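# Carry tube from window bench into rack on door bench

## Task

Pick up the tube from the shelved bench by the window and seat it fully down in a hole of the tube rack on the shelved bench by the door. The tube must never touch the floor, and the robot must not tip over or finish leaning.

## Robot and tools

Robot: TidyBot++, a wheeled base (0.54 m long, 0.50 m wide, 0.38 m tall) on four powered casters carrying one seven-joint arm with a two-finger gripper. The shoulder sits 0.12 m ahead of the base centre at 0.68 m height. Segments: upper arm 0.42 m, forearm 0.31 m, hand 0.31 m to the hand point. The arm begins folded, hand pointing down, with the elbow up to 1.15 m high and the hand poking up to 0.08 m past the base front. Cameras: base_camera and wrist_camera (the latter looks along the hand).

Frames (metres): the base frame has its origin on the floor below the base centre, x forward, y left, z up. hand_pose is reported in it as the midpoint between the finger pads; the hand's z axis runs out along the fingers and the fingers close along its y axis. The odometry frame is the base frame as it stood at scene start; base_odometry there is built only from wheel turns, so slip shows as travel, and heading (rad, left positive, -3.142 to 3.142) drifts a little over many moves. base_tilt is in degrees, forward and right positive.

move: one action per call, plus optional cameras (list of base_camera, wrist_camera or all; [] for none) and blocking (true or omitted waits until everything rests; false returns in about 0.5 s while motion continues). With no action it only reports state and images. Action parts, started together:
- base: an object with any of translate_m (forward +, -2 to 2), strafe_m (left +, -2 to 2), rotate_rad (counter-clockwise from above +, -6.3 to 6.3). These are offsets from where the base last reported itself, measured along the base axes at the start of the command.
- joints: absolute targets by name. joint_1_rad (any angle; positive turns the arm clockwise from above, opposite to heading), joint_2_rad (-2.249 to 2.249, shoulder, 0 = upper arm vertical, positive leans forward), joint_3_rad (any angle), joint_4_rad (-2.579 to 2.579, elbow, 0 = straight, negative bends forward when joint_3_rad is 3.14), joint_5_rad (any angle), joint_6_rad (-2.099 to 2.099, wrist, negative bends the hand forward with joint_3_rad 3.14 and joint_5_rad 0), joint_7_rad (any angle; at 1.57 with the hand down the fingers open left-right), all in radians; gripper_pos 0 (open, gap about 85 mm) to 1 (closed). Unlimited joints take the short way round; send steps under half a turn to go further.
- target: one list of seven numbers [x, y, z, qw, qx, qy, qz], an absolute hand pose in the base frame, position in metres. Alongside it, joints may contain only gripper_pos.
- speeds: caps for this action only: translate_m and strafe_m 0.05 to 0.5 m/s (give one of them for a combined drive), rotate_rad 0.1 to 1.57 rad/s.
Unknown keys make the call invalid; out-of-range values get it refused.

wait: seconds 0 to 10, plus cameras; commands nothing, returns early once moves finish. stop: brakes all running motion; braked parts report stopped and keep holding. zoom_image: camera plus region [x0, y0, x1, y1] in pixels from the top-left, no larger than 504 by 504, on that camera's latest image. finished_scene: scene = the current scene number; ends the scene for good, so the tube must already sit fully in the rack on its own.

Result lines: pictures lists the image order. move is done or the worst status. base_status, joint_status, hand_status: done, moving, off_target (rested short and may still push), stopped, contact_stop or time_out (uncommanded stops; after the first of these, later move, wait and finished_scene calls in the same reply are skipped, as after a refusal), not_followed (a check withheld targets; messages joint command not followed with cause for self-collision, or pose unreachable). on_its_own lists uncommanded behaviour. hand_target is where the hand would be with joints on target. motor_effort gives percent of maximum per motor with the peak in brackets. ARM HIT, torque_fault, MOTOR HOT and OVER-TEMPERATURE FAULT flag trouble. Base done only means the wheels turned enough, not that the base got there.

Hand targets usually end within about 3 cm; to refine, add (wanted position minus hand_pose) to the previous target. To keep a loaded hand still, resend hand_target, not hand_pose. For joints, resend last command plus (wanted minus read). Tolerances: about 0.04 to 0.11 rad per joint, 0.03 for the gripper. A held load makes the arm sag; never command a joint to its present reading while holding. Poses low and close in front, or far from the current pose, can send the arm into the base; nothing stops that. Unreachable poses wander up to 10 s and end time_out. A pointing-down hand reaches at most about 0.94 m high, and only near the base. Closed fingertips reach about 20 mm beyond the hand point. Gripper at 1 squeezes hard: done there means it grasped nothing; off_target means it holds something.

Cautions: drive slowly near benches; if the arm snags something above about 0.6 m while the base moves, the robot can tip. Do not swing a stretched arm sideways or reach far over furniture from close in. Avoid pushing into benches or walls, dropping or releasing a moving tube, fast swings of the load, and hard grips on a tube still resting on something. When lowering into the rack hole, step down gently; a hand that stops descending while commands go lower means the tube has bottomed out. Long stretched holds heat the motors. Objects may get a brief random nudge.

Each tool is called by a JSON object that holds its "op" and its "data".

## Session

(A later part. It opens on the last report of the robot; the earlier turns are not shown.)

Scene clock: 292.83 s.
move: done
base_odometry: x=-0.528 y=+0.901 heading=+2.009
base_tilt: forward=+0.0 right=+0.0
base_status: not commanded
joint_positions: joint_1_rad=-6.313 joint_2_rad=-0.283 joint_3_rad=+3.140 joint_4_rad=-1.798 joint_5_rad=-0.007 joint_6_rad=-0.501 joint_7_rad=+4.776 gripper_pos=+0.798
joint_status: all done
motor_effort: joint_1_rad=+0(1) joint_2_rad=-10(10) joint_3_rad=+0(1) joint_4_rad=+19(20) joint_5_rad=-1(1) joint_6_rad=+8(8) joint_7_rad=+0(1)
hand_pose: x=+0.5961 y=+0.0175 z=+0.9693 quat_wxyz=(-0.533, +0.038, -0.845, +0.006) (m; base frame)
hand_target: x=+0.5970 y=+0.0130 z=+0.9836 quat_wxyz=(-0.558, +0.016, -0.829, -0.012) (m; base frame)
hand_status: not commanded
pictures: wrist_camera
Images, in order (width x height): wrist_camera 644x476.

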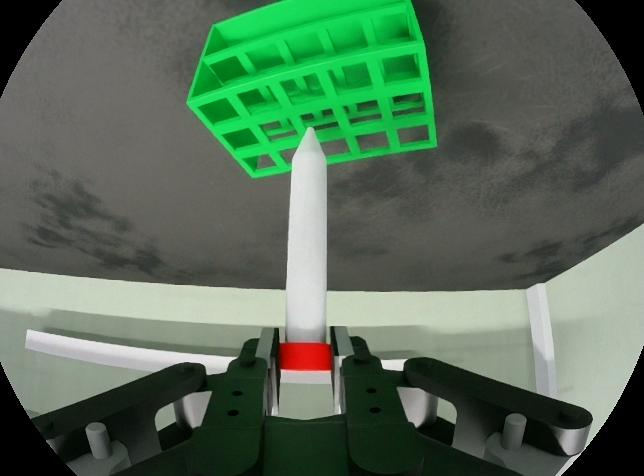

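{"op": "move", "data": {"cameras": ["wrist_camera"]}}

Scene clock: 298.40 s.
base_odometry: x=-0.528 y=+0.901 heading=+2.009
base_tilt: forward=+0.0 right=-0.1
base_status: not commanded
joint_positions: joint_1_rad=-6.313 joint_2_rad=-0.283 joint_3_rad=+3.140 joint_4_rad=-1.798 joint_5_rad=-0.007 joint_6_rad=-0.501 joint_7_rad=+4.776 gripper_pos=+0.798
joint_status: all done
motor_effort: joint_1_rad=+0(1) joint_2_rad=-10(10) joint_3_rad=-1(1) joint_4_rad=+20(20) joint_5_rad=+0(1) joint_6_rad=+8(8) joint_7_rad=+1(1)
hand_pose: x=+0.5961 y=+0.0175 z=+0.9693 quat_wxyz=(-0.533, +0.038, -0.845, +0.006) (m; base frame)
hand_target: x=+0.5970 y=+0.0130 z=+0.9836 quat_wxyz=(-0.558, +0.016, -0.829, -0.012) (m; base frame)
hand_status: not commanded
pictures: wrist_camera
Images, in order (width x height): wrist_camera 644x476.

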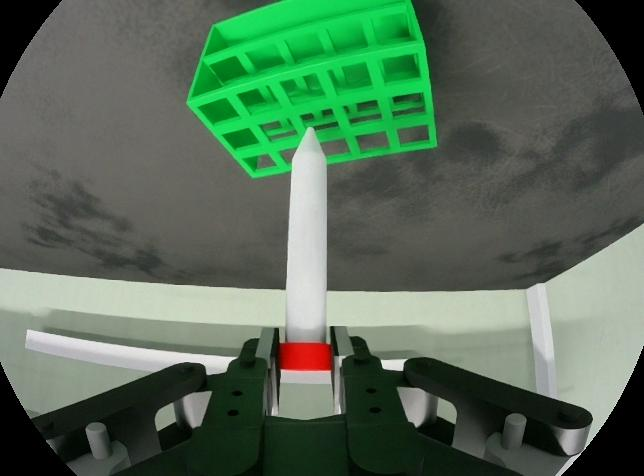

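{"op": "zoom_image", "data": {"camera": "wrist_camera", "region": [180, 0, 450, 200]}}

Scaled by 1.867.

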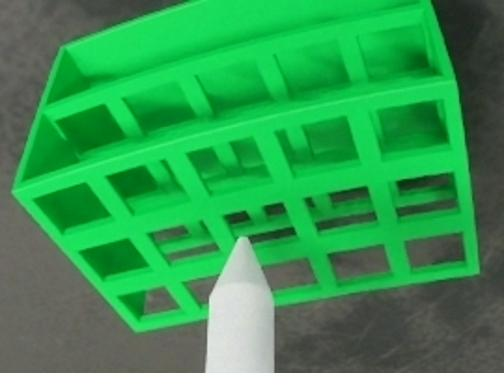

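{"op": "move", "data": {"joints": {"joint_7_rad": 4.70}, "cameras": ["wrist_camera"]}}

{"op": "zoom_image", "data": {"camera": "wrist_camera", "region": [180, 0, 450, 200]}}

Scene clock: 302.43 s.
move: done
base_odometry: x=-0.528 y=+0.901 heading=+2.009
base_tilt: forward=+0.0 right=-0.1
base_status: not commanded
joint_positions: joint_1_rad=-6.313 joint_2_rad=-0.283 joint_3_rad=+3.140 joint_4_rad=-1.798 joint_5_rad=-0.007 joint_6_rad=-0.501 joint_7_rad=+4.723 gripper_pos=+0.798
joint_status: all done
motor_effort: joint_1_rad=+0(1) joint_2_rad=-10(11) joint_3_rad=-1(1) joint_4_rad=+19(20) joint_5_rad=+0(1) joint_6_rad=+8(8) joint_7_rad=+0(1)
hand_pose: x=+0.5961 y=+0.0175 z=+0.9693 quat_wxyz=(-0.533, +0.016, -0.846, -0.008) (m; base frame)
hand_target: x=+0.5970 y=+0.0130 z=+0.9836 quat_wxyz=(-0.557, -0.021, -0.829, -0.038) (m; base frame)
hand_status: not commanded
pictures: wrist_camera
Images, in order (width x height): wrist_camera 644x476.

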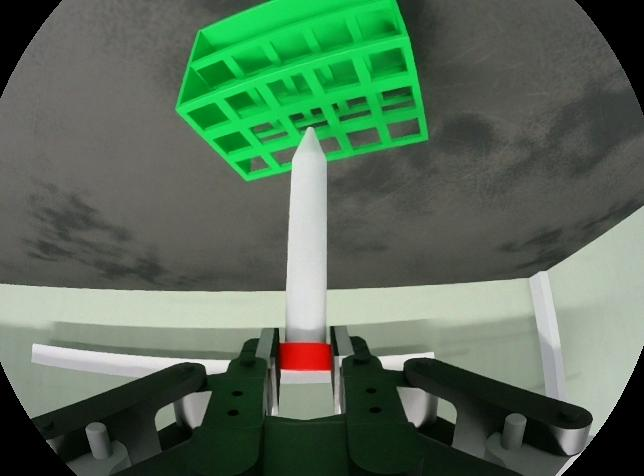

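Scaled by 1.867.

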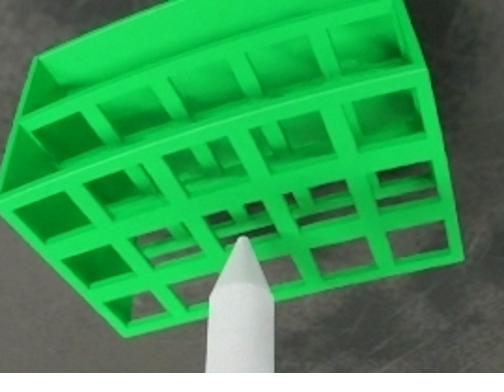

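{"op": "move", "data": {"joints": {"joint_2_rad": -0.3010, "joint_4_rad": -1.860, "joint_6_rad": -0.3986}, "cameras": ["wrist_camera"]}}

{"op": "zoom_image", "data": {"camera": "wrist_camera", "region": [180, 0, 450, 200]}}

Scene clock: 306.77 s.
move: done
base_odometry: x=-0.528 y=+0.901 heading=+2.009
base_tilt: forward=+0.0 right=-0.1
base_status: not commanded
joint_positions: joint_1_rad=-6.313 joint_2_rad=-0.284 joint_3_rad=+3.140 joint_4_rad=-1.840 joint_5_rad=-0.007 joint_6_rad=-0.460 joint_7_rad=+4.723 gripper_pos=+0.798
joint_status: all done
motor_effort: joint_1_rad=+0(1) joint_2_rad=-10(11) joint_3_rad=+0(1) joint_4_rad=+20(21) joint_5_rad=+0(1) joint_6_rad=+8(9) joint_7_rad=+0(1)
hand_pose: x=+0.5961 y=+0.0174 z=+0.9560 quat_wxyz=(-0.533, +0.016, -0.846, -0.008) (m; base frame)
hand_target: x=+0.5970 y=+0.0122 z=+0.9703 quat_wxyz=(-0.557, -0.022, -0.829, -0.037) (m; base frame)
hand_status: not commanded
pictures: wrist_camera
Images, in order (width x height): wrist_camera 644x476.

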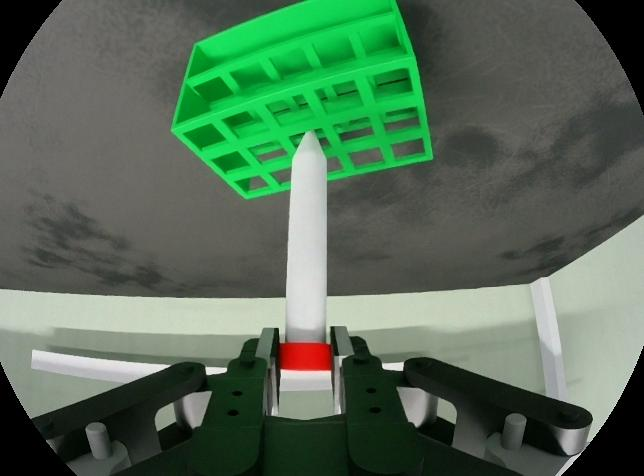

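Scaled by 1.867.

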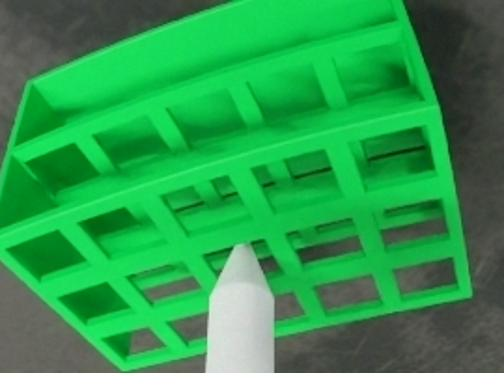

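{"op": "zoom_image", "data": {"camera": "wrist_camera", "region": [260, 95, 370, 185]}}

Scaled by 4.582.

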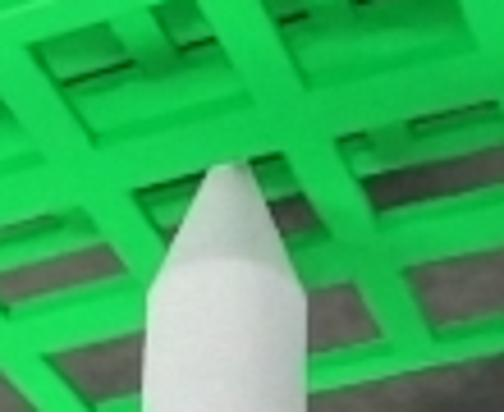

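{"op": "move", "data": {"joints": {"joint_2_rad": -0.3008, "joint_4_rad": -1.8842, "joint_6_rad": -0.3746}, "cameras": ["wrist_camera"]}}

{"op": "zoom_image", "data": {"camera": "wrist_camera", "region": [260, 95, 370, 185]}}

Scene clock: 312.37 s.
move: done
base_odometry: x=-0.528 y=+0.901 heading=+2.009
base_tilt: forward=+0.0 right=-0.1
base_status: not commanded
joint_positions: joint_1_rad=-6.313 joint_2_rad=-0.284 joint_3_rad=+3.140 joint_4_rad=-1.864 joint_5_rad=-0.007 joint_6_rad=-0.435 joint_7_rad=+4.723 gripper_pos=+0.798
joint_status: all done
motor_effort: joint_1_rad=+1(1) joint_2_rad=-10(11) joint_3_rad=-1(1) joint_4_rad=+19(20) joint_5_rad=+0(1) joint_6_rad=+8(8) joint_7_rad=+1(1)
hand_pose: x=+0.5964 y=+0.0173 z=+0.9493 quat_wxyz=(-0.534, +0.016, -0.845, -0.008) (m; base frame)
hand_target: x=+0.5970 y=+0.0118 z=+0.9626 quat_wxyz=(-0.557, -0.023, -0.829, -0.036) (m; base frame)
hand_status: not commanded
pictures: wrist_camera
Images, in order (width x height): wrist_camera 644x476.

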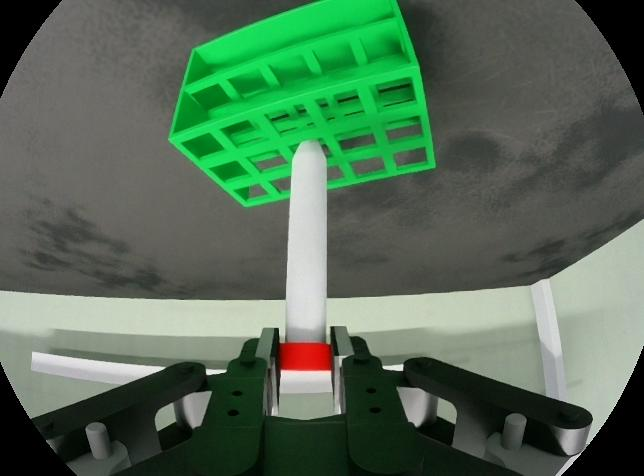

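Scaled by 4.582.

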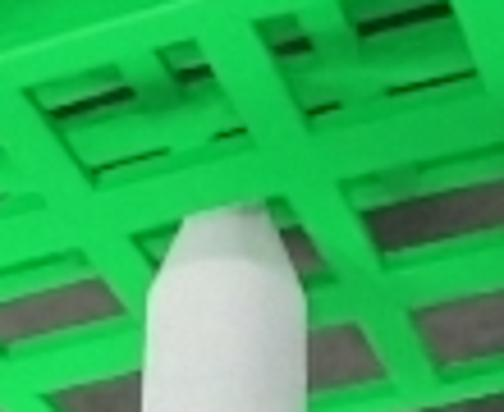

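{"op": "move", "data": {"joints": {"joint_2_rad": -0.3006, "joint_4_rad": -1.9035, "joint_6_rad": -0.3565}, "cameras": ["wrist_camera"]}}

{"op": "zoom_image", "data": {"camera": "wrist_camera", "region": [260, 95, 370, 185]}}

Scene clock: 323.60 s.
move: done
base_odometry: x=-0.528 y=+0.901 heading=+2.009
base_tilt: forward=+0.0 right=+0.0
base_status: not commanded
joint_positions: joint_1_rad=-6.313 joint_2_rad=-0.284 joint_3_rad=+3.140 joint_4_rad=-1.882 joint_5_rad=-0.007 joint_6_rad=-0.417 joint_7_rad=+4.723 gripper_pos=+0.798
joint_status: all done
motor_effort: joint_1_rad=+0(1) joint_2_rad=-10(11) joint_3_rad=-1(1) joint_4_rad=+20(20) joint_5_rad=+0(1) joint_6_rad=+8(9) joint_7_rad=+1(1)
hand_pose: x=+0.5962 y=+0.0173 z=+0.9433 quat_wxyz=(-0.534, +0.016, -0.845, -0.008) (m; base frame)
hand_target: x=+0.5968 y=+0.0114 z=+0.9560 quat_wxyz=(-0.557, -0.024, -0.830, -0.036) (m; base frame)
hand_status: not commanded
pictures: wrist_camera
Images, in order (width x height): wrist_camera 644x476.

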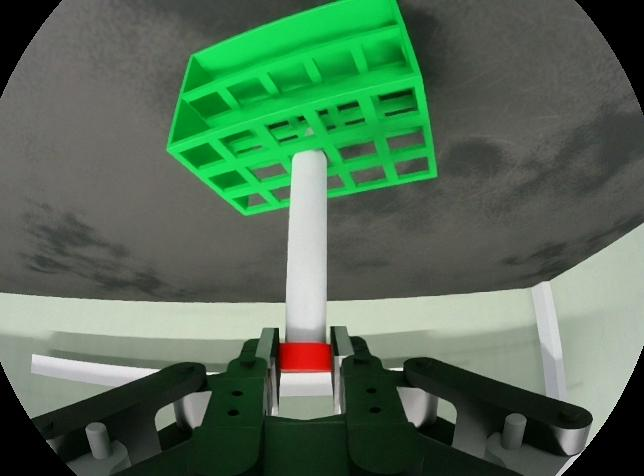

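Scaled by 4.582.

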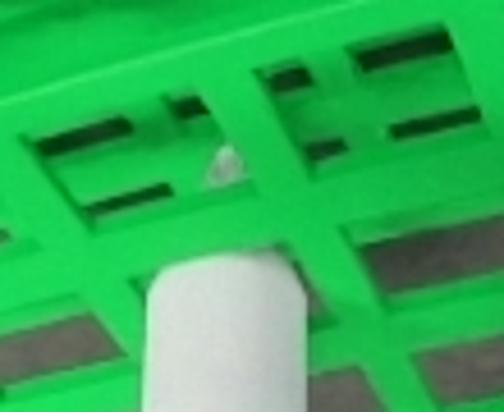

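{"op": "move", "data": {"joints": {"joint_2_rad": -0.3000, "joint_4_rad": -1.9242, "joint_6_rad": -0.3358}, "cameras": ["wrist_camera"]}}

{"op": "zoom_image", "data": {"camera": "wrist_camera", "region": [260, 95, 370, 185]}}

Scene clock: 325.43 s.
move: done
base_odometry: x=-0.528 y=+0.901 heading=+2.009
base_tilt: forward=+0.0 right=-0.1
base_status: not commanded
joint_positions: joint_1_rad=-6.313 joint_2_rad=-0.284 joint_3_rad=+3.140 joint_4_rad=-1.903 joint_5_rad=-0.007 joint_6_rad=-0.395 joint_7_rad=+4.723 gripper_pos=+0.798
joint_status: all done
motor_effort: joint_1_rad=+0(1) joint_2_rad=-10(11) joint_3_rad=+0(1) joint_4_rad=+19(20) joint_5_rad=+0(1) joint_6_rad=+8(9) joint_7_rad=+0(1)
hand_pose: x=+0.5960 y=+0.0172 z=+0.9372 quat_wxyz=(-0.534, +0.016, -0.845, -0.008) (m; base frame)
hand_target: x=+0.5967 y=+0.0110 z=+0.9492 quat_wxyz=(-0.556, -0.024, -0.830, -0.035) (m; base frame)
hand_status: not commanded
pictures: wrist_camera
Images, in order (width x height): wrist_camera 644x476.

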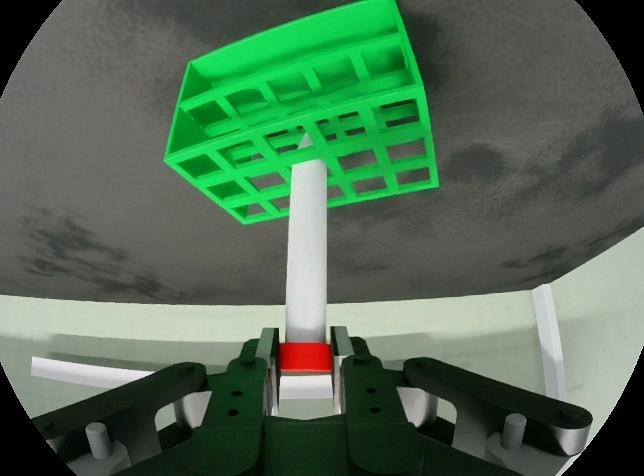

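Scaled by 4.582.

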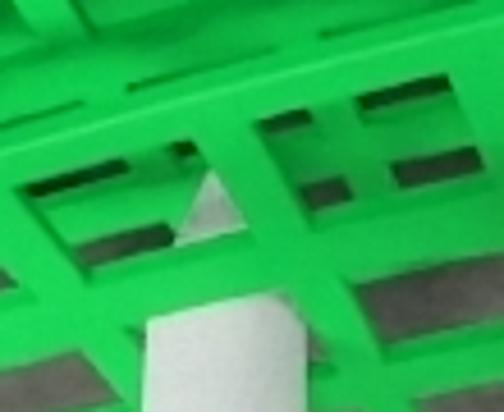

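{"op": "move", "data": {"joints": {"joint_2_rad": -0.2985, "joint_4_rad": -1.9447, "joint_6_rad": -0.3155}, "cameras": ["wrist_camera"]}}

{"op": "zoom_image", "data": {"camera": "wrist_camera", "region": [250, 85, 370, 185]}}

Scene clock: 327.03 s.
move: done
base_odometry: x=-0.528 y=+0.901 heading=+2.009
base_tilt: forward=+0.0 right=+0.0
base_status: not commanded
joint_positions: joint_1_rad=-6.313 joint_2_rad=-0.284 joint_3_rad=+3.140 joint_4_rad=-1.923 joint_5_rad=-0.007 joint_6_rad=-0.375 joint_7_rad=+4.723 gripper_pos=+0.798
joint_status: all done
motor_effort: joint_1_rad=+0(1) joint_2_rad=-10(11) joint_3_rad=+0(1) joint_4_rad=+20(20) joint_5_rad=+1(1) joint_6_rad=+8(9) joint_7_rad=+0(1)
hand_pose: x=+0.5957 y=+0.0172 z=+0.9308 quat_wxyz=(-0.534, +0.016, -0.845, -0.008) (m; base frame)
hand_target: x=+0.5967 y=+0.0106 z=+0.9420 quat_wxyz=(-0.556, -0.025, -0.830, -0.035) (m; base frame)
hand_status: not commanded
pictures: wrist_camera
Images, in order (width x height): wrist_camera 644x476.

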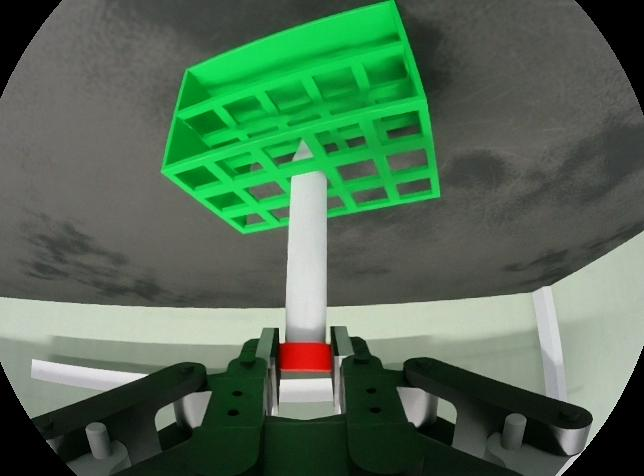

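Scaled by 4.200.

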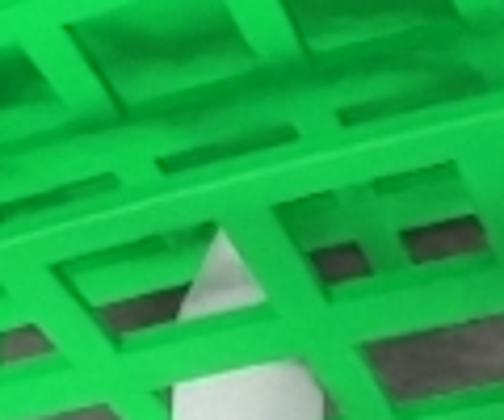

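{"op": "move", "data": {"joints": {"joint_2_rad": -0.2945, "joint_4_rad": -1.9652, "joint_6_rad": -0.2940}, "cameras": ["wrist_camera"]}}

{"op": "zoom_image", "data": {"camera": "wrist_camera", "region": [250, 85, 370, 205]}}

Scene clock: 328.87 s.
move: done
base_odometry: x=-0.528 y=+0.901 heading=+2.009
base_tilt: forward=+0.0 right=+0.0
base_status: not commanded
joint_positions: joint_1_rad=-6.313 joint_2_rad=-0.284 joint_3_rad=+3.140 joint_4_rad=-1.943 joint_5_rad=-0.007 joint_6_rad=-0.353 joint_7_rad=+4.723 gripper_pos=+0.798
joint_status: all done
motor_effort: joint_1_rad=+0(1) joint_2_rad=-10(11) joint_3_rad=+0(1) joint_4_rad=+20(20) joint_5_rad=+0(1) joint_6_rad=+8(9) joint_7_rad=+0(1)
hand_pose: x=+0.5953 y=+0.0171 z=+0.9247 quat_wxyz=(-0.535, +0.016, -0.845, -0.008) (m; base frame)
hand_target: x=+0.5973 y=+0.0102 z=+0.9339 quat_wxyz=(-0.554, -0.025, -0.831, -0.034) (m; base frame)
hand_status: not commanded
pictures: wrist_camera
Images, in order (width x height): wrist_camera 644x476.

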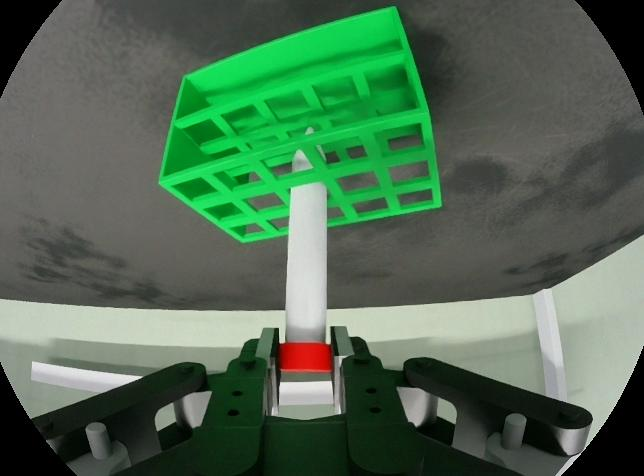

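Scaled by 4.200.

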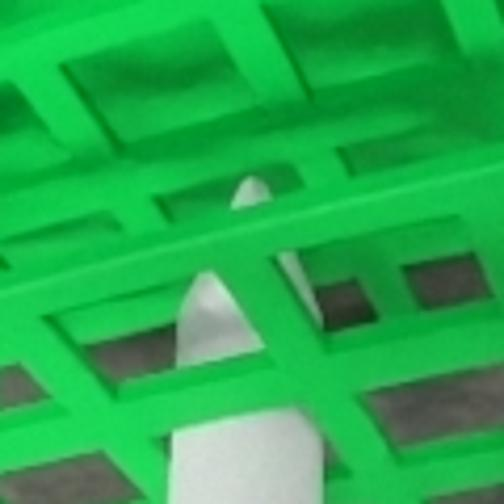

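{"op": "move", "data": {"joints": {"joint_2_rad": -0.2885, "joint_4_rad": -1.9856, "joint_6_rad": -0.2725}, "cameras": ["wrist_camera"]}}

{"op": "zoom_image", "data": {"camera": "wrist_camera", "region": [250, 85, 370, 205]}}

Scene clock: 330.83 s.
move: done
base_odometry: x=-0.528 y=+0.901 heading=+2.009
base_tilt: forward=+0.0 right=-0.1
base_status: not commanded
joint_positions: joint_1_rad=-6.313 joint_2_rad=-0.284 joint_3_rad=+3.140 joint_4_rad=-1.964 joint_5_rad=-0.007 joint_6_rad=-0.332 joint_7_rad=+4.723 gripper_pos=+0.798
joint_status: all done
motor_effort: joint_1_rad=+0(1) joint_2_rad=-10(10) joint_3_rad=-1(1) joint_4_rad=+19(20) joint_5_rad=-1(1) joint_6_rad=+8(8) joint_7_rad=+0(1)
hand_pose: x=+0.5949 y=+0.0171 z=+0.9187 quat_wxyz=(-0.535, +0.016, -0.844, -0.008) (m; base frame)
hand_target: x=+0.5982 y=+0.0099 z=+0.9250 quat_wxyz=(-0.552, -0.026, -0.833, -0.034) (m; base frame)
hand_status: not commanded
pictures: wrist_camera
Images, in order (width x height): wrist_camera 644x476.

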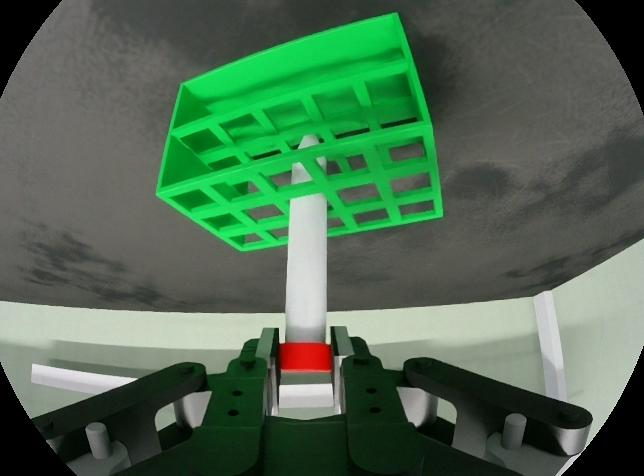

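Scaled by 4.200.

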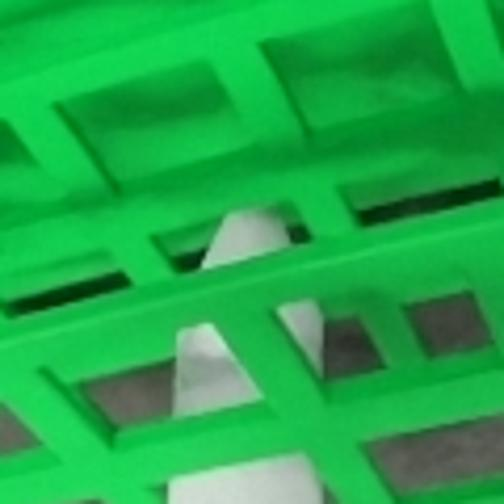

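{"op": "move", "data": {"joints": {"joint_2_rad": -0.270, "joint_4_rad": -2.0054, "joint_6_rad": -0.2505}, "cameras": ["wrist_camera"]}}

{"op": "zoom_image", "data": {"camera": "wrist_camera", "region": [250, 85, 370, 205]}}

Scene clock: 333.07 s.
move: done
base_odometry: x=-0.528 y=+0.901 heading=+2.009
base_tilt: forward=+0.0 right=-0.1
base_status: not commanded
joint_positions: joint_1_rad=-6.313 joint_2_rad=-0.279 joint_3_rad=+3.140 joint_4_rad=-1.984 joint_5_rad=-0.007 joint_6_rad=-0.310 joint_7_rad=+4.723 gripper_pos=+0.798
joint_status: all done
motor_effort: joint_1_rad=+0(1) joint_2_rad=-10(11) joint_3_rad=-1(1) joint_4_rad=+19(20) joint_5_rad=+0(1) joint_6_rad=+8(9) joint_7_rad=+0(1)
hand_pose: x=+0.5955 y=+0.0170 z=+0.9109 quat_wxyz=(-0.534, +0.016, -0.845, -0.008) (m; base frame)
hand_target: x=+0.6019 y=+0.0095 z=+0.9105 quat_wxyz=(-0.546, -0.027, -0.837, -0.033) (m; base frame)
hand_status: not commanded
pictures: wrist_camera
Images, in order (width x height): wrist_camera 644x476.

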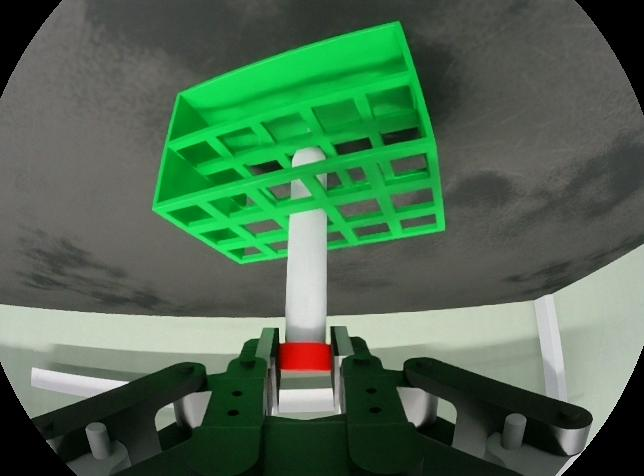

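Scaled by 4.200.

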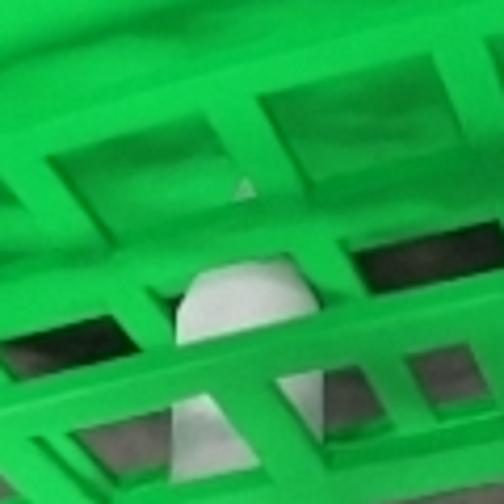

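{"op": "move", "data": {"joints": {"joint_2_rad": -0.266, "joint_4_rad": -2.0248, "joint_6_rad": -0.2285}, "cameras": ["wrist_camera"]}}

{"op": "zoom_image", "data": {"camera": "wrist_camera", "region": [250, 85, 370, 205]}}

Scene clock: 334.47 s.
move: done
base_odometry: x=-0.528 y=+0.901 heading=+2.009
base_tilt: forward=+0.0 right=-0.1
base_status: not commanded
joint_positions: joint_1_rad=-6.313 joint_2_rad=-0.279 joint_3_rad=+3.140 joint_4_rad=-1.999 joint_5_rad=-0.007 joint_6_rad=-0.283 joint_7_rad=+4.723 gripper_pos=+0.798
joint_status: all done
motor_effort: joint_1_rad=+0(1) joint_2_rad=-10(11) joint_3_rad=+0(1) joint_4_rad=+18(19) joint_5_rad=-1(1) joint_6_rad=+8(8) joint_7_rad=-1(1)
hand_pose: x=+0.5962 y=+0.0170 z=+0.9089 quat_wxyz=(-0.539, +0.016, -0.842, -0.008) (m; base frame)
hand_target: x=+0.6021 y=+0.0091 z=+0.9033 quat_wxyz=(-0.545, -0.027, -0.837, -0.032) (m; base frame)
hand_status: not commanded
pictures: wrist_camera
Images, in order (width x height): wrist_camera 644x476.

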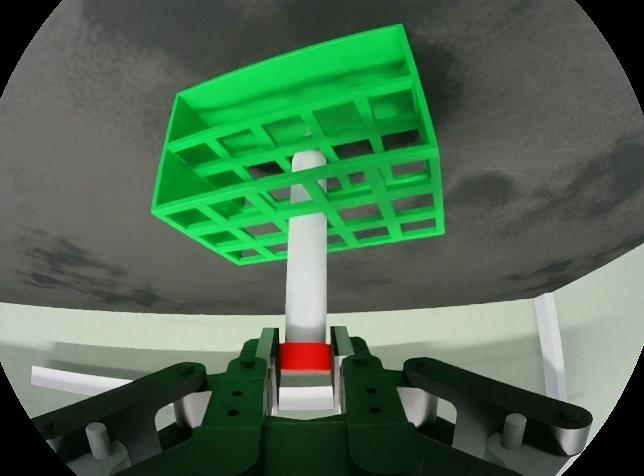

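Scaled by 4.200.

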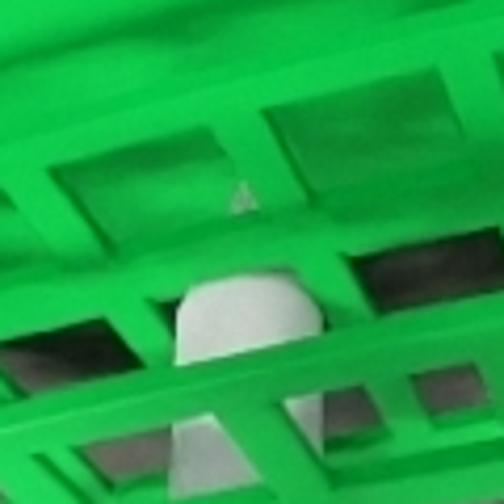

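{"op": "move", "data": {"joints": {"joint_2_rad": -0.2615, "joint_4_rad": -2.0355, "joint_6_rad": -0.2225}, "cameras": ["wrist_camera"]}}

{"op": "zoom_image", "data": {"camera": "wrist_camera", "region": [250, 85, 370, 205]}}

Scene clock: 337.37 s.
move: done
base_odometry: x=-0.528 y=+0.901 heading=+2.009
base_tilt: forward=+0.0 right=+0.0
base_status: not commanded
joint_positions: joint_1_rad=-6.313 joint_2_rad=-0.279 joint_3_rad=+3.140 joint_4_rad=-2.005 joint_5_rad=-0.007 joint_6_rad=-0.273 joint_7_rad=+4.723 gripper_pos=+0.798
joint_status: all done
motor_effort: joint_1_rad=+0(1) joint_2_rad=-9(10) joint_3_rad=+0(1) joint_4_rad=+18(19) joint_5_rad=+0(1) joint_6_rad=+7(8) joint_7_rad=+0(1)
hand_pose: x=+0.5965 y=+0.0170 z=+0.9084 quat_wxyz=(-0.541, +0.016, -0.841, -0.008) (m; base frame)
hand_target: x=+0.6018 y=+0.0090 z=+0.8965 quat_wxyz=(-0.541, -0.028, -0.840, -0.032) (m; base frame)
hand_status: not commanded
pictures: wrist_camera
Images, in order (width x height): wrist_camera 644x476.

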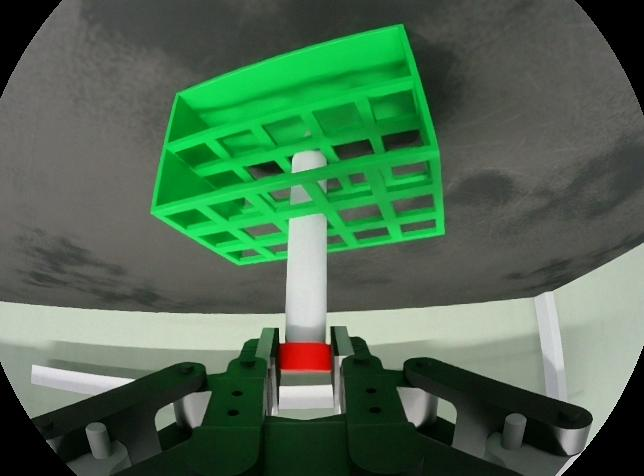

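Scaled by 4.200.

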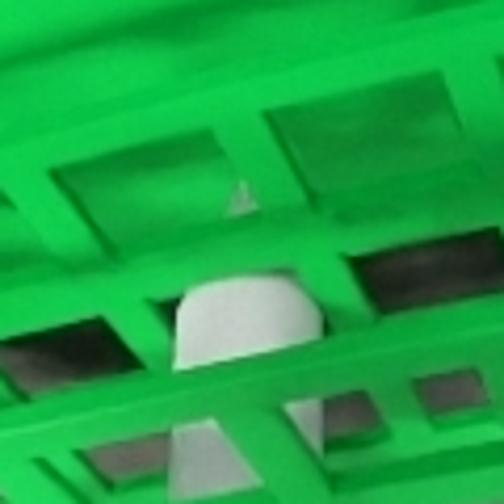

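{"op": "zoom_image", "data": {"camera": "wrist_camera", "region": [285, 110, 345, 160]}}

{"op": "zoom_image", "data": {"camera": "wrist_camera", "region": [140, 10, 460, 270]}}

Scaled by 8.400.

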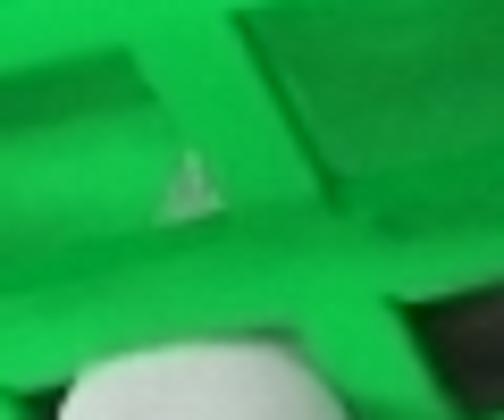

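Scaled by 1.575.

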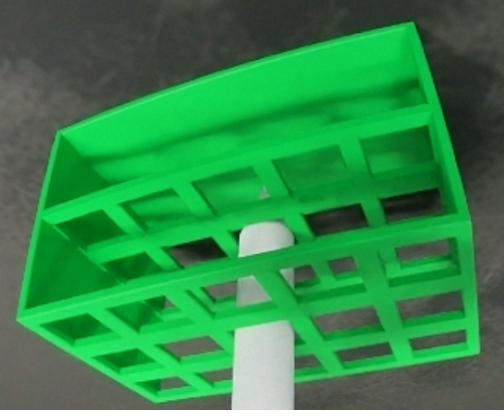

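{"op": "zoom_image", "data": {"camera": "wrist_camera", "region": [145, 70, 265, 220]}}

{"op": "zoom_image", "data": {"camera": "wrist_camera", "region": [290, 15, 450, 175]}}

Scaled by 3.360.

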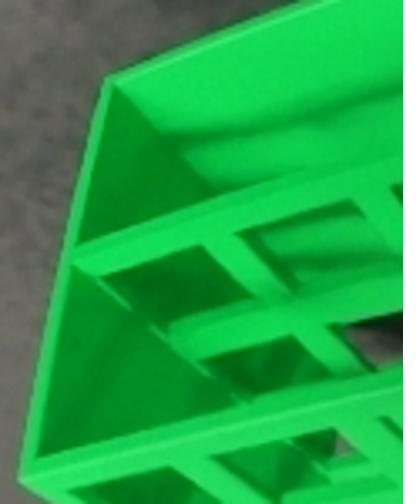

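Scaled by 3.150.

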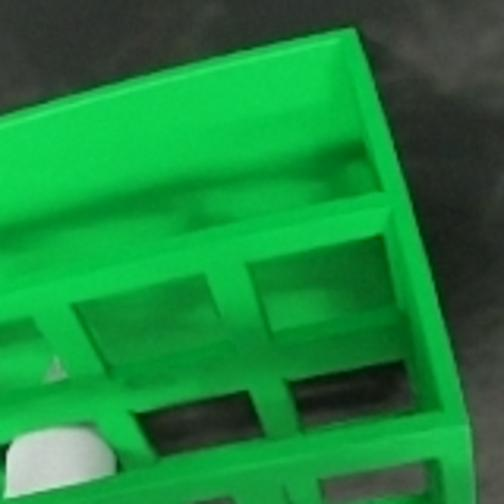

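{"op": "zoom_image", "data": {"camera": "wrist_camera", "region": [275, 135, 345, 195]}}

Scaled by 7.200.

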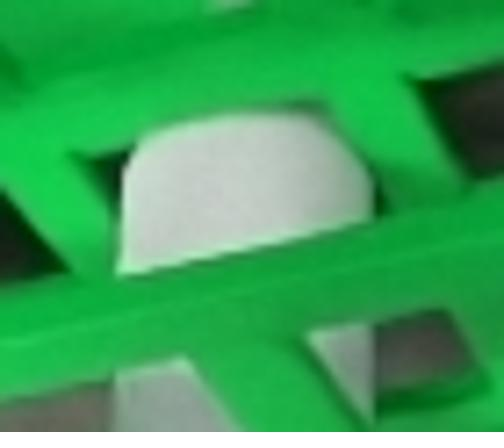

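{"op": "zoom_image", "data": {"camera": "wrist_camera", "region": [282, 142, 332, 172]}}

Scaled by 10.080.

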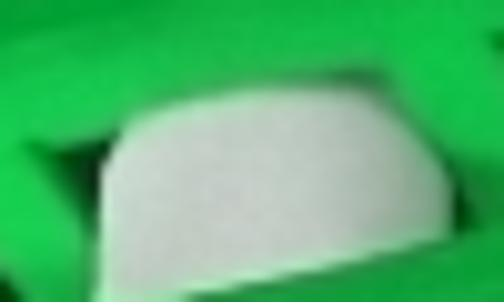

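{"op": "zoom_image", "data": {"camera": "wrist_camera", "region": [270, 175, 350, 245]}}

Scaled by 6.300.

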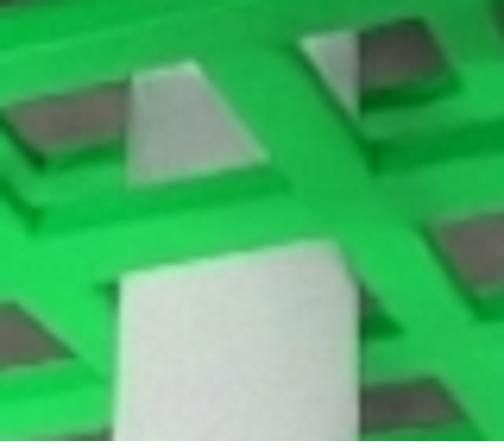

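{"op": "move", "data": {"joints": {"joint_4_rad": -2.020, "joint_7_rad": 4.767}, "cameras": ["wrist_camera"]}}

{"op": "zoom_image", "data": {"camera": "wrist_camera", "region": [250, 115, 370, 245]}}

Scene clock: 368.97 s.
move: done
base_odometry: x=-0.528 y=+0.901 heading=+2.009
base_tilt: forward=+0.0 right=-0.1
base_status: not commanded
joint_positions: joint_1_rad=-6.313 joint_2_rad=-0.277 joint_3_rad=+3.140 joint_4_rad=-2.006 joint_5_rad=-0.007 joint_6_rad=-0.273 joint_7_rad=+4.744 gripper_pos=+0.798
joint_status: all done
motor_effort: joint_1_rad=+0(1) joint_2_rad=-10(10) joint_3_rad=+0(1) joint_4_rad=+19(20) joint_5_rad=+0(1) joint_6_rad=+8(8) joint_7_rad=+0(1)
hand_pose: x=+0.5969 y=+0.0170 z=+0.9069 quat_wxyz=(-0.539, +0.024, -0.842, -0.002) (m; base frame)
hand_target: x=+0.6047 y=+0.0090 z=+0.9057 quat_wxyz=(-0.548, +0.001, -0.836, -0.014) (m; base frame)
hand_status: not commanded
pictures: wrist_camera
Images, in order (width x height): wrist_camera 644x476.

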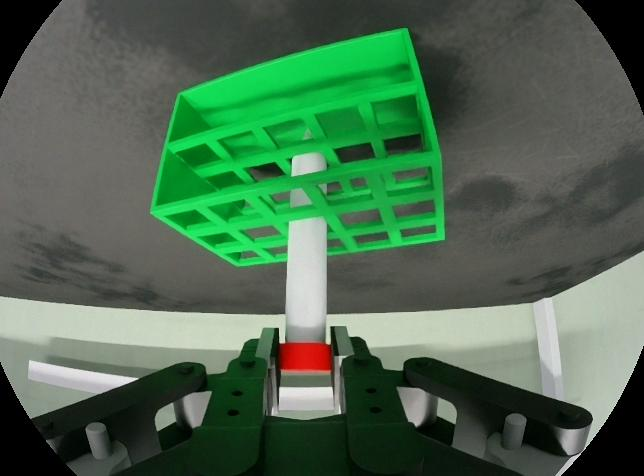

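Scaled by 3.877.

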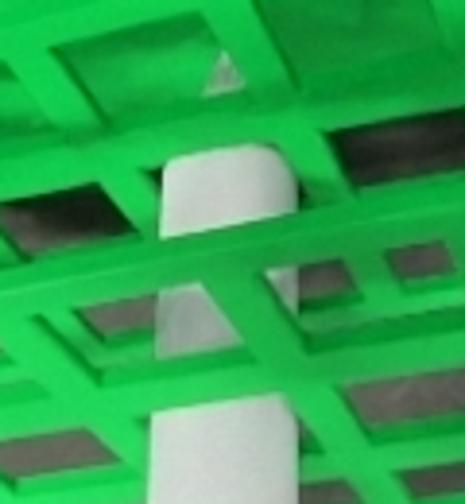

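{"op": "move", "data": {"joints": {"joint_4_rad": -2.036}, "cameras": ["wrist_camera"]}}

{"op": "zoom_image", "data": {"camera": "wrist_camera", "region": [250, 115, 370, 245]}}

Scene clock: 370.40 s.
move: done
base_odometry: x=-0.528 y=+0.901 heading=+2.009
base_tilt: forward=+0.0 right=-0.1
base_status: not commanded
joint_positions: joint_1_rad=-6.313 joint_2_rad=-0.277 joint_3_rad=+3.140 joint_4_rad=-2.016 joint_5_rad=-0.007 joint_6_rad=-0.273 joint_7_rad=+4.744 gripper_pos=+0.798
joint_status: all done
motor_effort: joint_1_rad=-1(1) joint_2_rad=-10(11) joint_3_rad=+0(0) joint_4_rad=+19(20) joint_5_rad=+0(1) joint_6_rad=+8(8) joint_7_rad=+0(1)
hand_pose: x=+0.5951 y=+0.0169 z=+0.9008 quat_wxyz=(-0.535, +0.024, -0.844, -0.002) (m; base frame)
hand_target: x=+0.6017 y=+0.0090 z=+0.8962 quat_wxyz=(-0.542, +0.001, -0.840, -0.014) (m; base frame)
hand_status: not commanded
pictures: wrist_camera
Images, in order (width x height): wrist_camera 644x476.

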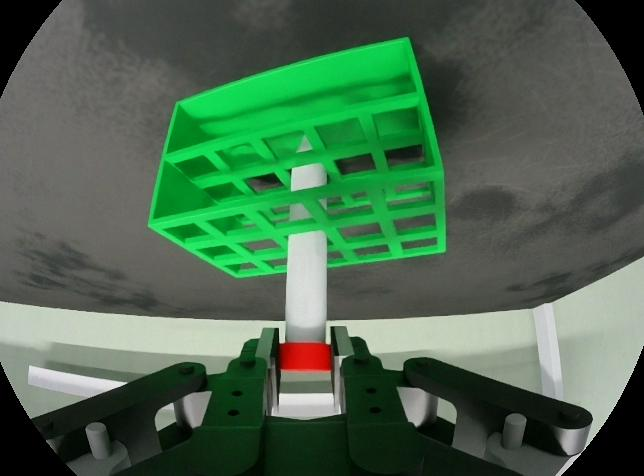

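Scaled by 3.877.

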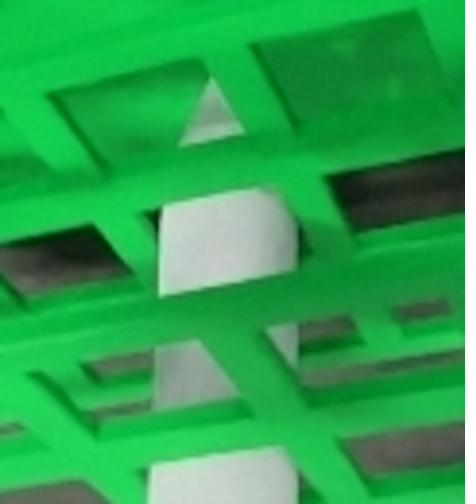

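{"op": "move", "data": {"joints": {"joint_4_rad": -2.046, "joint_6_rad": -0.2165}, "cameras": ["wrist_camera"]}}

{"op": "zoom_image", "data": {"camera": "wrist_camera", "region": [250, 115, 370, 245]}}

Scene clock: 371.93 s.
move: done
base_odometry: x=-0.528 y=+0.901 heading=+2.009
base_tilt: forward=+0.0 right=-0.1
base_status: not commanded
joint_positions: joint_1_rad=-6.313 joint_2_rad=-0.277 joint_3_rad=+3.140 joint_4_rad=-2.024 joint_5_rad=-0.007 joint_6_rad=-0.270 joint_7_rad=+4.744 gripper_pos=+0.798
joint_status: all done
motor_effort: joint_1_rad=+0(1) joint_2_rad=-10(11) joint_3_rad=+0(1) joint_4_rad=+19(20) joint_5_rad=+0(1) joint_6_rad=+8(8) joint_7_rad=+0(1)
hand_pose: x=+0.5940 y=+0.0169 z=+0.8970 quat_wxyz=(-0.533, +0.024, -0.846, -0.002) (m; base frame)
hand_target: x=+0.6005 y=+0.0089 z=+0.8920 quat_wxyz=(-0.540, +0.000, -0.842, -0.014) (m; base frame)
hand_status: not commanded
pictures: wrist_camera
Images, in order (width x height): wrist_camera 644x476.

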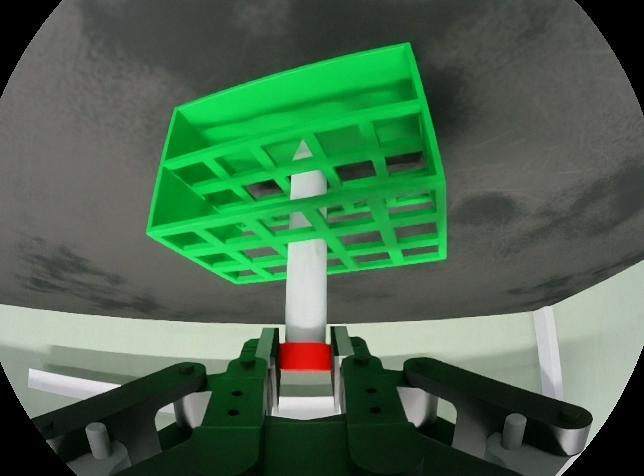

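Scaled by 3.877.

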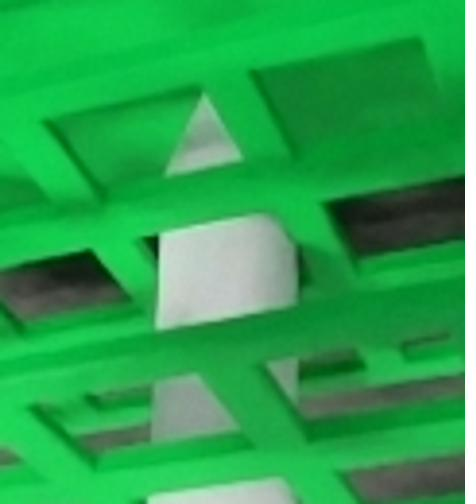

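{"op": "move", "data": {"joints": {"joint_4_rad": -2.056, "joint_6_rad": -0.2075}, "cameras": ["wrist_camera"]}}

{"op": "zoom_image", "data": {"camera": "wrist_camera", "region": [250, 115, 370, 245]}}

Scene clock: 373.13 s.
move: done
base_odometry: x=-0.528 y=+0.901 heading=+2.009
base_tilt: forward=+0.0 right=+0.0
base_status: not commanded
joint_positions: joint_1_rad=-6.313 joint_2_rad=-0.277 joint_3_rad=+3.140 joint_4_rad=-2.032 joint_5_rad=-0.007 joint_6_rad=-0.262 joint_7_rad=+4.744 gripper_pos=+0.798
joint_status: all done
motor_effort: joint_1_rad=+0(1) joint_2_rad=-10(10) joint_3_rad=-1(1) joint_4_rad=+19(19) joint_5_rad=+0(1) joint_6_rad=+8(8) joint_7_rad=+0(1)
hand_pose: x=+0.5935 y=+0.0169 z=+0.8943 quat_wxyz=(-0.533, +0.024, -0.846, -0.002) (m; base frame)
hand_target: x=+0.5997 y=+0.0087 z=+0.8887 quat_wxyz=(-0.540, +0.000, -0.842, -0.014) (m; base frame)
hand_status: not commanded
pictures: wrist_camera
Images, in order (width x height): wrist_camera 644x476.

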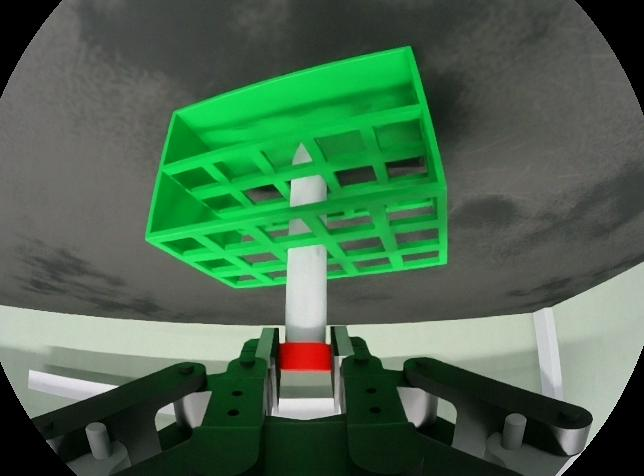

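Scaled by 3.877.

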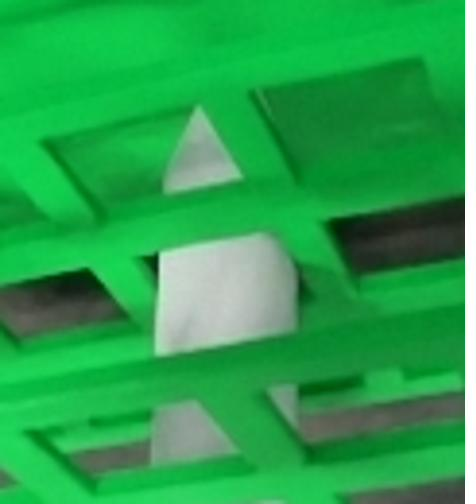

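{"op": "move", "data": {"joints": {"joint_4_rad": -2.066, "joint_6_rad": -0.1985}, "cameras": ["wrist_camera"]}}

{"op": "zoom_image", "data": {"camera": "wrist_camera", "region": [250, 115, 370, 245]}}

Scene clock: 374.27 s.
move: done
base_odometry: x=-0.528 y=+0.901 heading=+2.009
base_tilt: forward=+0.0 right=+0.0
base_status: not commanded
joint_positions: joint_1_rad=-6.313 joint_2_rad=-0.277 joint_3_rad=+3.140 joint_4_rad=-2.038 joint_5_rad=-0.007 joint_6_rad=-0.251 joint_7_rad=+4.744 gripper_pos=+0.798
joint_status: all done
motor_effort: joint_1_rad=+0(1) joint_2_rad=-9(10) joint_3_rad=+0(1) joint_4_rad=+19(19) joint_5_rad=+0(1) joint_6_rad=+7(8) joint_7_rad=+0(1)
hand_pose: x=+0.5940 y=+0.0168 z=+0.8942 quat_wxyz=(-0.535, +0.024, -0.844, -0.002) (m; base frame)
hand_target: x=+0.5989 y=+0.0085 z=+0.8853 quat_wxyz=(-0.539, +0.000, -0.842, -0.013) (m; base frame)
hand_status: not commanded
pictures: wrist_camera
Images, in order (width x height): wrist_camera 644x476.

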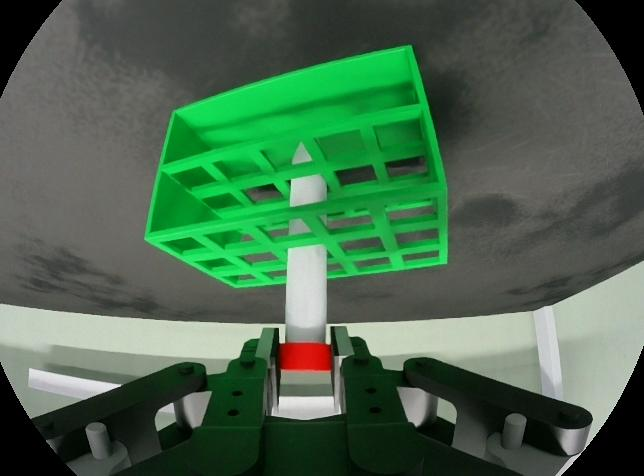

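Scaled by 3.877.

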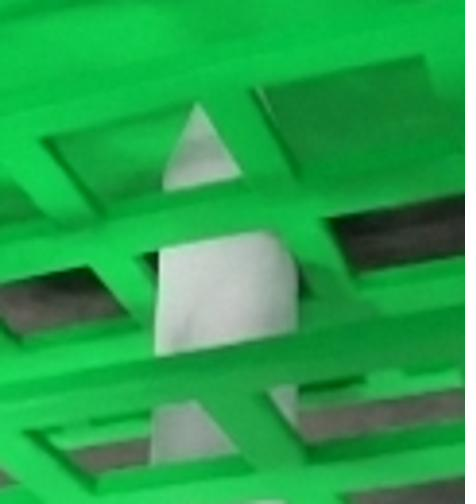

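{"op": "zoom_image", "data": {"camera": "wrist_camera", "region": [270, 110, 340, 170]}}

Scaled by 7.200.

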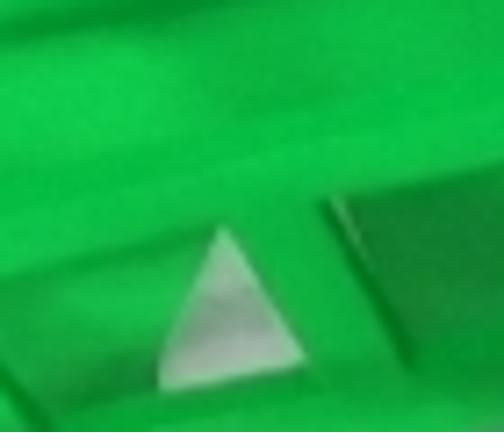

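{"op": "move", "data": {"joints": {"joint_4_rad": -2.074}, "cameras": []}}

Scene clock: 377.47 s.
move: done
base_odometry: x=-0.528 y=+0.901 heading=+2.009
base_tilt: forward=+0.0 right=-0.1
base_status: not commanded
joint_positions: joint_1_rad=-6.313 joint_2_rad=-0.277 joint_3_rad=+3.140 joint_4_rad=-2.040 joint_5_rad=-0.007 joint_6_rad=-0.246 joint_7_rad=+4.744 gripper_pos=+0.798
joint_status: all done
motor_effort: joint_1_rad=+0(1) joint_2_rad=-8(9) joint_3_rad=+0(1) joint_4_rad=+17(19) joint_5_rad=+0(1) joint_6_rad=+7(7) joint_7_rad=+0(1)
hand_pose: x=+0.5941 y=+0.0168 z=+0.8941 quat_wxyz=(-0.536, +0.024, -0.844, -0.002) (m; base frame)
hand_target: x=+0.5972 y=+0.0085 z=+0.8806 quat_wxyz=(-0.536, +0.000, -0.844, -0.013) (m; base frame)
hand_status: not commanded
pictures: none
No camera images: "cameras" was empty.


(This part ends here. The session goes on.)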